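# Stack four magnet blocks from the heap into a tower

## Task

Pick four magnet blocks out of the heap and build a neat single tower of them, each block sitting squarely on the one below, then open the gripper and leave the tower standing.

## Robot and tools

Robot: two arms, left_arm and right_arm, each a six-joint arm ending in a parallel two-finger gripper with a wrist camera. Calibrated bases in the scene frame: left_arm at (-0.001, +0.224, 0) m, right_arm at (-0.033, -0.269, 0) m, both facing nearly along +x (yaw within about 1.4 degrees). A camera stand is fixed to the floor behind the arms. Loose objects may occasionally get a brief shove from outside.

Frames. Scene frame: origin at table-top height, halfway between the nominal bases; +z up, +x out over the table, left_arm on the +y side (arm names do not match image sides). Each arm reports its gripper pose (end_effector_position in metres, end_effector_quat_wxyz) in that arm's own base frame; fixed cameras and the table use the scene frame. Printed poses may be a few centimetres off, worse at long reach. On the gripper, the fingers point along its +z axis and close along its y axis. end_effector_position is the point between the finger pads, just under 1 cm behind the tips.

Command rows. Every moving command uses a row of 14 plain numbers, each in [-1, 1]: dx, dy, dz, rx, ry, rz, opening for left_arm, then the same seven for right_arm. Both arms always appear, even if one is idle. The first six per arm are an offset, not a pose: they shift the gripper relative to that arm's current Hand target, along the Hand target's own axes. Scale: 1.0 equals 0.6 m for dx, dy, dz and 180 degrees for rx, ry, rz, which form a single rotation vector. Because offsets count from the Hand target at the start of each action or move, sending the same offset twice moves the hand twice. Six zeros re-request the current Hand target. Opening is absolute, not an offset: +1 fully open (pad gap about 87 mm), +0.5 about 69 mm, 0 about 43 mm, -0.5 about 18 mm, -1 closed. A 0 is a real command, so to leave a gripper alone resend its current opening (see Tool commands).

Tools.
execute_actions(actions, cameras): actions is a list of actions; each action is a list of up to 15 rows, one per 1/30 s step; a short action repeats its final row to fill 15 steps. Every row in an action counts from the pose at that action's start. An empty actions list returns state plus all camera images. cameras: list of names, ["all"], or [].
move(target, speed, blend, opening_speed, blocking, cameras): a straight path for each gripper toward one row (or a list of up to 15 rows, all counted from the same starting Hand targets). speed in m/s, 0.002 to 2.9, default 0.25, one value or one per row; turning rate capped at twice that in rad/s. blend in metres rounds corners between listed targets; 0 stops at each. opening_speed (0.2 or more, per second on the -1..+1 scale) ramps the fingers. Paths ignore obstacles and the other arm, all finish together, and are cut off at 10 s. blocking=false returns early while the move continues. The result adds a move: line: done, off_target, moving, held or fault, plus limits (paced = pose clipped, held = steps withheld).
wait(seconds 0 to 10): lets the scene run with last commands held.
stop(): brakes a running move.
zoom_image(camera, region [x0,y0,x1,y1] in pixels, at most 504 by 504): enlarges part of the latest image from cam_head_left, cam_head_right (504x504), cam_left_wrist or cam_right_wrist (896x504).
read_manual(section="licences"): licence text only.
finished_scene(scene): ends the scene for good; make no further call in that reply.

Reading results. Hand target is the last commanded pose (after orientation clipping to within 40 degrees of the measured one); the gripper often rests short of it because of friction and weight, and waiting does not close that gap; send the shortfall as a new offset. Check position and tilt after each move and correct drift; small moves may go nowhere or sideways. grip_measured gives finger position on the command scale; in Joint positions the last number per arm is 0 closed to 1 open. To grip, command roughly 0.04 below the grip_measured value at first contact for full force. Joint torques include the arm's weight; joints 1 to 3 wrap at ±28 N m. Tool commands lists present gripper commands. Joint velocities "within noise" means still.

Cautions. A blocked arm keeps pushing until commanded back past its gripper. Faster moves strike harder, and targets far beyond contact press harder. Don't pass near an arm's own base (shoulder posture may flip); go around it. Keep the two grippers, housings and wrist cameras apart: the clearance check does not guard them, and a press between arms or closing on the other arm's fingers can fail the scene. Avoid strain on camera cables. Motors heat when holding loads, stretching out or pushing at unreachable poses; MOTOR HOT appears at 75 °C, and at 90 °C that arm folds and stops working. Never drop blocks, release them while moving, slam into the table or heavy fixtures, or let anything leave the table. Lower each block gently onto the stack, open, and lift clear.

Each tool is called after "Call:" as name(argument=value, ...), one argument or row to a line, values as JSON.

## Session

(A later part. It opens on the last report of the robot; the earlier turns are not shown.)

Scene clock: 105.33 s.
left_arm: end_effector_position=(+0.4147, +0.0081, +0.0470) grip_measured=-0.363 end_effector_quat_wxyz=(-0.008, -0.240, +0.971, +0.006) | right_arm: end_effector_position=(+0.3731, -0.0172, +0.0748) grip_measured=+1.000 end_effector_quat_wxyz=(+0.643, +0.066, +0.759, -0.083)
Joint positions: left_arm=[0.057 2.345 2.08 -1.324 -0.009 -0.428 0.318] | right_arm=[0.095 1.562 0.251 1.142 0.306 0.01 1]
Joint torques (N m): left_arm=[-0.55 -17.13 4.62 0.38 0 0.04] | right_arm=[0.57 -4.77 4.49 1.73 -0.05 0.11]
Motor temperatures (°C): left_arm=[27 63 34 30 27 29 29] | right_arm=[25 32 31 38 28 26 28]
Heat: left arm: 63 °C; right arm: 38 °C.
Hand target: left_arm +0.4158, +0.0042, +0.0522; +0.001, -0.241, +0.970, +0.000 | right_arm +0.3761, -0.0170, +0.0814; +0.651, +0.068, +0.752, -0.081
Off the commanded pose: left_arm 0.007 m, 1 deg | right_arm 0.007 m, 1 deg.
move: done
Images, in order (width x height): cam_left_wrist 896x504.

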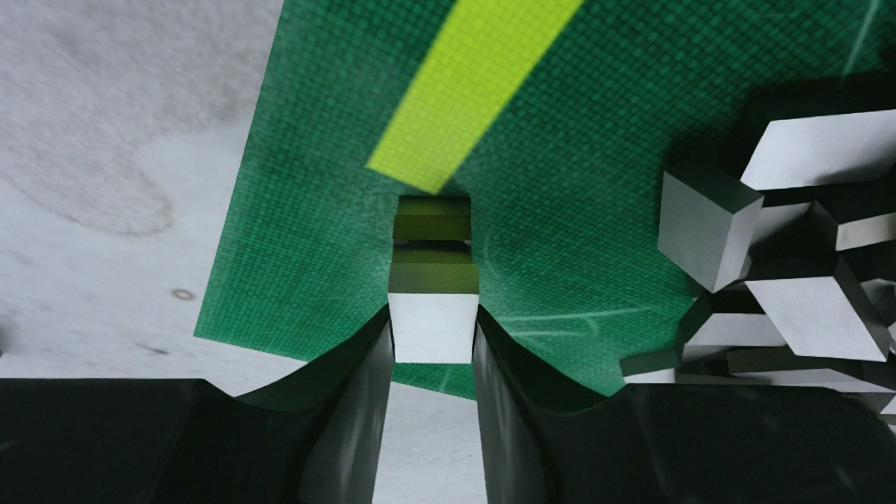

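Call:
move(
  target=[
    [0,0,0.005,0,0,0,-0.42, 0,0,0,0,0,0,1],
    [0,0,0.005,0,0,0,-0.1, 0,0,0,0,0,0,1],
    [0,0,-0.1,0,0,0,-0.1, 0,0,0,0,0,0,1],
  ],
  speed=[0.06,0.1,0.25],
  opening_speed=0.6,
  cameras=["cam_left_wrist"],
)

Call:
zoom_image(
  camera="cam_left_wrist",
  region=[340, 80, 540, 280],
)

Scene clock: 108.50 s.
left_arm: end_effector_position=(+0.4144, +0.0080, +0.1099) grip_measured=-0.100 end_effector_quat_wxyz=(+0.004, -0.241, +0.971, +0.004) | right_arm: end_effector_position=(+0.3731, -0.0172, +0.0748) grip_measured=+1.000 end_effector_quat_wxyz=(+0.643, +0.066, +0.759, -0.083)
Joint positions: left_arm=[0.057 2.345 2.335 -1.554 -0.009 -0.429 0.45] | right_arm=[0.095 1.562 0.251 1.142 0.306 0.01 1]
Joint torques (N m): left_arm=[-0.58 -14.11 7.15 0.21 0 0.04] | right_arm=[0.55 -4.77 4.49 1.73 -0.05 0.11]
Motor temperatures (°C): left_arm=[27 65 34 30 27 29 29] | right_arm=[25 32 31 39 28 26 28]
Heat: left arm: 65 °C; right arm: 39 °C.
Hand target: left_arm +0.4158, +0.0042, +0.1122; +0.001, -0.241, +0.970, +0.000 | right_arm +0.3761, -0.0170, +0.0814; +0.651, +0.068, +0.752, -0.081
Off the commanded pose: left_arm 0.005 m, 1 deg | right_arm 0.007 m, 1 deg.
joint sent to its limit (left arm) — joint 4 (wrist pitch), lower limit. The joint targets still meet the commanded pose.
move: done
Images, in order (width x height): cam_left_wrist 896x504.

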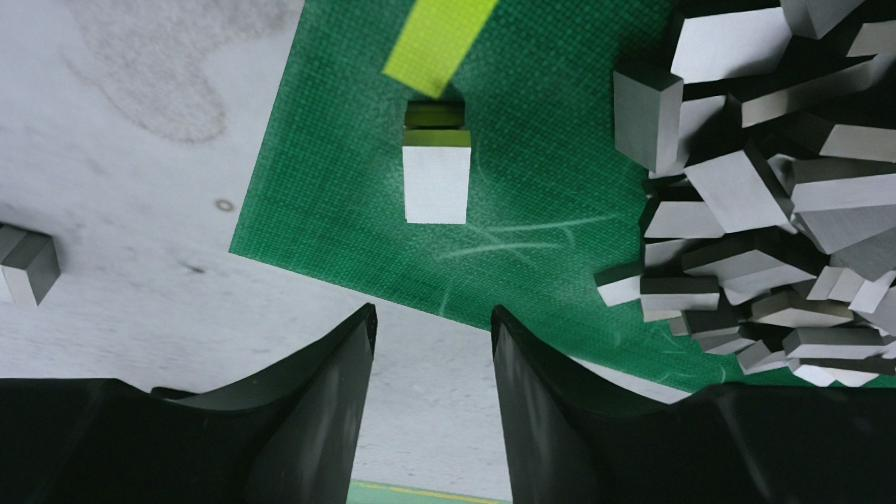

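Scaled by 2.520 from the camera's 896x504 image, which has a finer 1280x720 frame.

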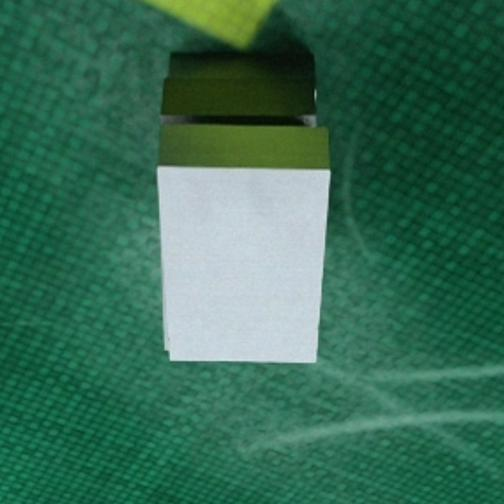

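Call:
move(
  target=[-0.0085,0.0045,0.035,0,0,0.5,0.25, 0,0,0,0,0,0,1],
  speed=0.7,
  cameras=["cam_left_wrist"],
)

Scene clock: 111.27 s.
left_arm: end_effector_position=(+0.4176, +0.0103, +0.0811) grip_measured=+0.250 end_effector_quat_wxyz=(-0.017, +0.511, +0.859, -0.004) | right_arm: end_effector_position=(+0.3731, -0.0172, +0.0748) grip_measured=+1.000 end_effector_quat_wxyz=(+0.643, +0.066, +0.759, -0.083)
Joint positions: left_arm=[-0.064 2.295 2.128 -1.436 -0.009 1.009 0.625] | right_arm=[0.095 1.562 0.251 1.142 0.306 0.01 1]
Joint torques (N m): left_arm=[-0.13 -18.03 4.34 0.3 0.07 0.21] | right_arm=[0.55 -4.77 4.51 1.73 -0.06 0.11]
Motor temperatures (°C): left_arm=[27 65 34 29 27 29 29] | right_arm=[25 32 31 39 28 26 28]
Heat: left arm: 65 °C; right arm: 39 °C.
Hand target: left_arm +0.4190, +0.0089, +0.0913; +0.001, +0.516, +0.857, +0.001 | right_arm +0.3761, -0.0170, +0.0814; +0.651, +0.068, +0.752, -0.081
Off the commanded pose: left_arm 0.010 m, 2 deg | right_arm 0.007 m, 1 deg.
move: done
Images, in order (width x height): cam_left_wrist 896x504.

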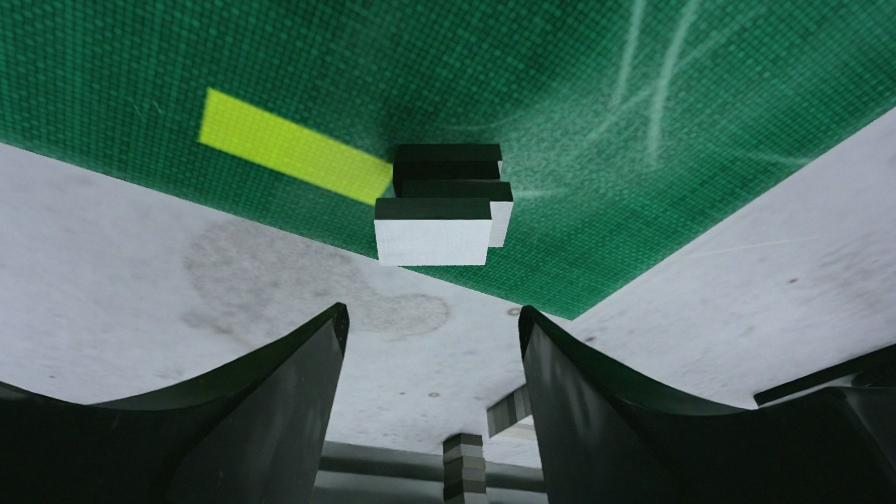

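Call:
move(
  target=[0.003,-0.0067,0.04,0,0,0,0.45, 0,0,0,0,0,0,1],
  speed=0.15,
  cameras=["cam_left_wrist"],
)

Scene clock: 112.73 s.
left_arm: end_effector_position=(+0.4125, +0.0106, +0.0564) grip_measured=+0.450 end_effector_quat_wxyz=(-0.018, +0.511, +0.859, -0.004) | right_arm: end_effector_position=(+0.3731, -0.0172, +0.0748) grip_measured=+1.000 end_effector_quat_wxyz=(+0.643, +0.066, +0.759, -0.083)
Joint positions: left_arm=[-0.064 2.271 1.988 -1.324 -0.009 1.009 0.725] | right_arm=[0.095 1.562 0.251 1.142 0.306 0.01 1]
Joint torques (N m): left_arm=[-0.25 -18.13 4.44 0.37 0.07 0.18] | right_arm=[0.54 -4.78 4.51 1.73 -0.05 0.11]
Motor temperatures (°C): left_arm=[27 66 34 29 27 29 29] | right_arm=[25 32 31 39 28 26 28]
Heat: left arm: 66 °C; right arm: 39 °C.
Hand target: left_arm +0.4146, +0.0087, +0.0672; +0.001, +0.516, +0.857, +0.001 | right_arm +0.3761, -0.0170, +0.0814; +0.651, +0.068, +0.752, -0.081
Off the commanded pose: left_arm 0.011 m, 2 deg | right_arm 0.007 m, 1 deg.
move: off_target (left_arm)
Images, in order (width x height): cam_left_wrist 896x504.

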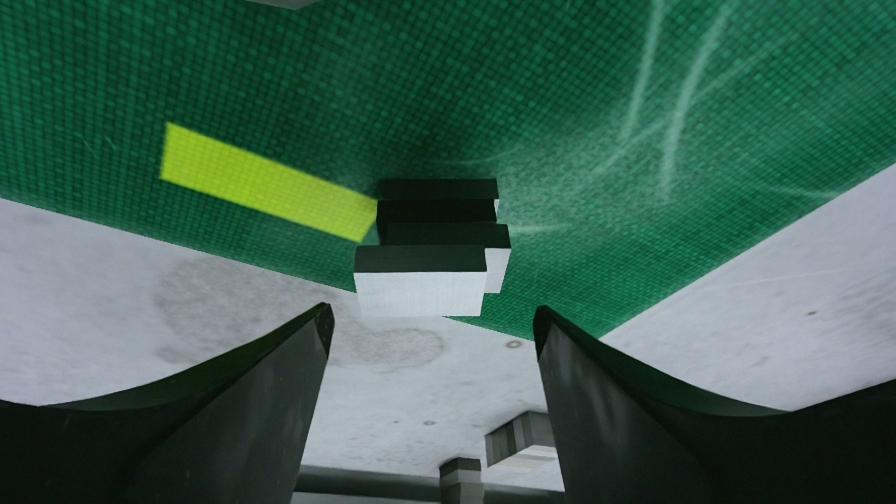

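Call:
move(
  target=[0.0,0.003,0.0667,0,0,0,0.45, 0,0,0,0,0,0,1],
  speed=0.12,
  cameras=["cam_left_wrist"],
)

Scene clock: 114.07 s.
left_arm: end_effector_position=(+0.4158, +0.0104, +0.0265) grip_measured=+0.450 end_effector_quat_wxyz=(-0.006, +0.511, +0.859, +0.002) | right_arm: end_effector_position=(+0.3731, -0.0172, +0.0748) grip_measured=+1.000 end_effector_quat_wxyz=(+0.643, +0.066, +0.759, -0.083)
Joint positions: left_arm=[-0.064 2.269 1.869 -1.18 -0.009 1.01 0.725] | right_arm=[0.095 1.562 0.251 1.142 0.306 0.01 1]
Joint torques (N m): left_arm=[-0.06 -15.6 4.37 0.39 0.07 0.2] | right_arm=[0.57 -4.78 4.48 1.73 -0.06 0.11]
Motor temperatures (°C): left_arm=[27 66 34 29 27 29 29] | right_arm=[25 32 31 39 28 26 28]
Heat: left arm: 66 °C; right arm: 39 °C.
Hand target: left_arm +0.4164, +0.0096, +0.0273; +0.001, +0.516, +0.857, +0.001 | right_arm +0.3761, -0.0170, +0.0814; +0.651, +0.068, +0.752, -0.081
Off the commanded pose: left_arm 0.001 m, 1 deg | right_arm 0.007 m, 1 deg.
move: done
Images, in order (width x height): cam_left_wrist 896x504.

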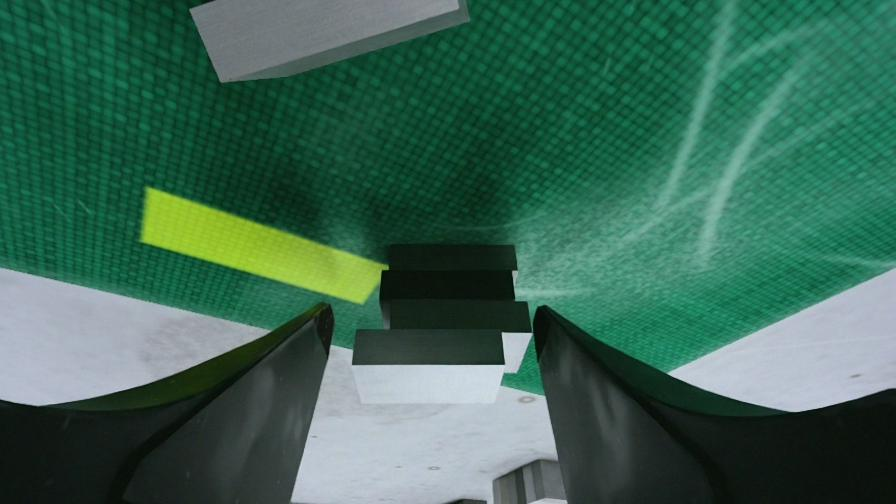

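Call:
move(
  target=[
    [0.0,-0.006,0.024,0,0,0,0.45, 0,0,0,0,0,0,1],
    [0.0,-0.006,0.024,0,0,0,0.1, 0,0,0,0,0,0,1],
  ],
  speed=0.12,
  opening_speed=0.4,
  cameras=["cam_left_wrist"],
)

Scene clock: 116.30 s.
left_arm: end_effector_position=(+0.4132, +0.0106, +0.0119) grip_measured=+0.100 end_effector_quat_wxyz=(-0.006, +0.511, +0.859, +0.002) | right_arm: end_effector_position=(+0.3731, -0.0172, +0.0748) grip_measured=+1.000 end_effector_quat_wxyz=(+0.643, +0.066, +0.759, -0.083)
Joint positions: left_arm=[-0.064 2.269 1.81 -1.12 -0.009 1.01 0.55] | right_arm=[0.095 1.562 0.251 1.142 0.306 0.01 1]
Joint torques (N m): left_arm=[-0.5 -15.71 4.27 0.39 0.08 0.16] | right_arm=[0.55 -4.79 4.51 1.73 -0.05 0.11]
Motor temperatures (°C): left_arm=[27 65 34 29 27 29 29] | right_arm=[25 32 31 39 28 26 28]
Heat: left arm: 65 °C; right arm: 39 °C.
Hand target: left_arm +0.4132, +0.0079, +0.0129; +0.001, +0.516, +0.857, +0.001 | right_arm +0.3761, -0.0170, +0.0814; +0.651, +0.068, +0.752, -0.081
Off the commanded pose: left_arm 0.003 m, 1 deg | right_arm 0.007 m, 1 deg.
move: done
Images, in order (width x height): cam_left_wrist 896x504.

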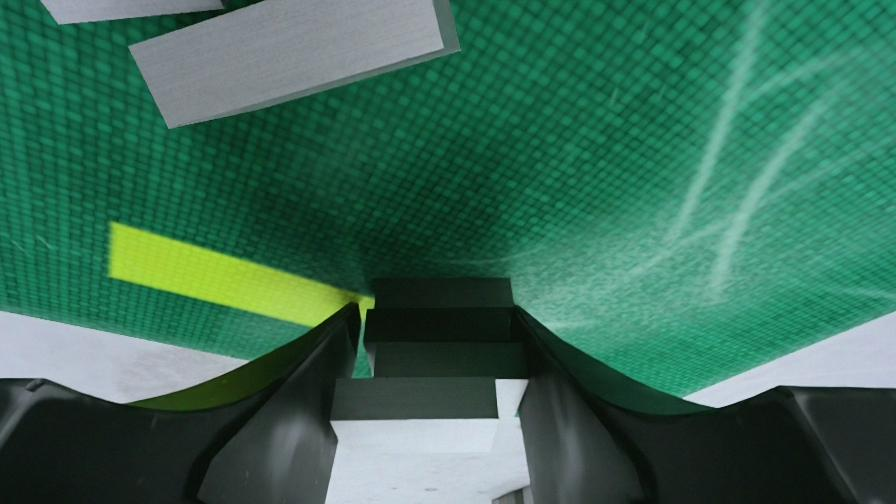

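Clean. Keep closing slowly to a light squeeze.

Call:
move(
  target=[0,0,0,0,0,0,-0.09, 0,0,0,0,0,0,1],
  opening_speed=0.2,
  cameras=["cam_left_wrist"],
)

Scene clock: 117.53 s.
left_arm: end_effector_position=(+0.4134, +0.0104, +0.0118) grip_measured=-0.071 end_effector_quat_wxyz=(-0.005, +0.511, +0.859, +0.002) | right_arm: end_effector_position=(+0.3731, -0.0172, +0.0748) grip_measured=+1.000 end_effector_quat_wxyz=(+0.643, +0.066, +0.759, -0.083)
Joint positions: left_arm=[-0.064 2.269 1.81 -1.12 -0.008 1.01 0.464] | right_arm=[0.095 1.562 0.251 1.142 0.306 0.01 1]
Joint torques (N m): left_arm=[-0.43 -15.65 4.26 0.4 0.06 0.17] | right_arm=[0.55 -4.77 4.49 1.73 -0.05 0.11]
Motor temperatures (°C): left_arm=[27 65 33 29 27 29 29] | right_arm=[25 32 31 39 28 26 28]
Heat: left arm: 65 °C; right arm: 39 °C.
Hand target: left_arm +0.4132, +0.0079, +0.0129; +0.001, +0.516, +0.857, +0.001 | right_arm +0.3761, -0.0170, +0.0814; +0.651, +0.068, +0.752, -0.081
Off the commanded pose: left_arm 0.003 m, 1 deg | right_arm 0.007 m, 1 deg.
move: done
Images, in order (width x height): cam_left_wrist 896x504.

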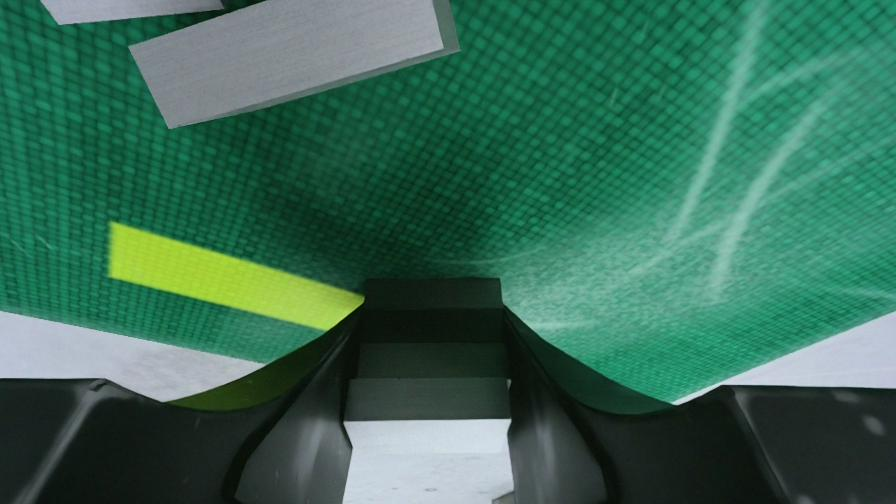

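Call:
move(
  target=[
    [0,0,0,0,0,0,0.25, 0,0,0,0,0,0,1],
    [0,0,-0.17,0,0,0,0.25, 0,0,0,0,0,0,1],
  ],
  opening_speed=0.5,
  speed=[0.1,0.25],
  cameras=["cam_left_wrist"],
)

Call:
zoom_image(
  camera="cam_left_wrist",
  region=[320, 60, 560, 300],
)

Scene clock: 119.97 s.
left_arm: end_effector_position=(+0.4103, +0.0106, +0.1066) grip_measured=+0.250 end_effector_quat_wxyz=(-0.009, +0.511, +0.859, +0.000) | right_arm: end_effector_position=(+0.3731, -0.0172, +0.0748) grip_measured=+1.000 end_effector_quat_wxyz=(+0.643, +0.066, +0.759, -0.083)
Joint positions: left_arm=[-0.064 2.247 2.15 -1.49 -0.008 1.01 0.625] | right_arm=[0.095 1.562 0.251 1.142 0.306 0.01 1]
Joint torques (N m): left_arm=[-0.46 -14.65 7.66 0.13 0.07 0.16] | right_arm=[0.55 -4.78 4.51 1.73 -0.06 0.11]
Motor temperatures (°C): left_arm=[27 65 34 29 27 29 29] | right_arm=[25 32 31 39 28 26 28]
Heat: left arm: 65 °C; right arm: 39 °C.
Hand target: left_arm +0.4130, +0.0078, +0.1148; +0.001, +0.516, +0.857, +0.001 | right_arm +0.3761, -0.0170, +0.0814; +0.651, +0.068, +0.752, -0.081
Off the commanded pose: left_arm 0.009 m, 1 deg | right_arm 0.007 m, 1 deg.
move: done
Images, in order (width x height): cam_left_wrist 896x504.

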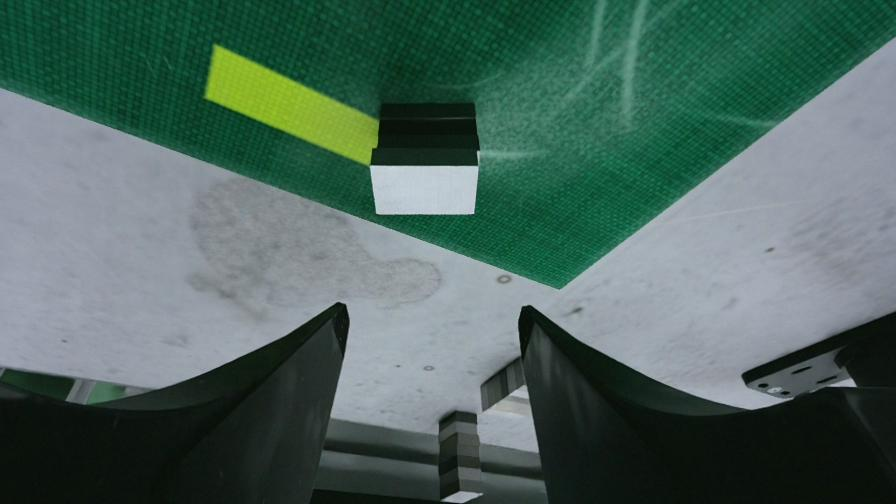

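Scaled by 2.100 from the camera's 896x504 image, which has a finer 1280x720 frame.

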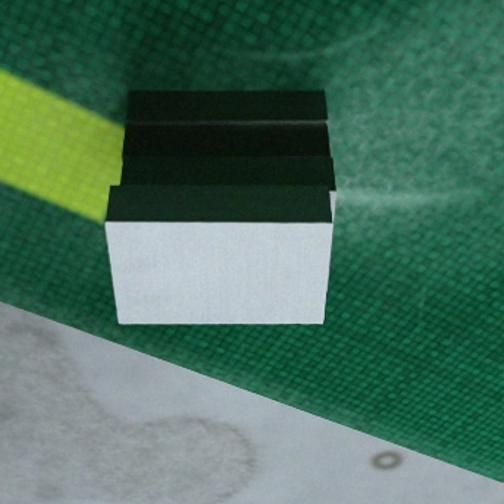

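Call:
finished_scene(
  scene=2,
)

The scene is finished: the task was done.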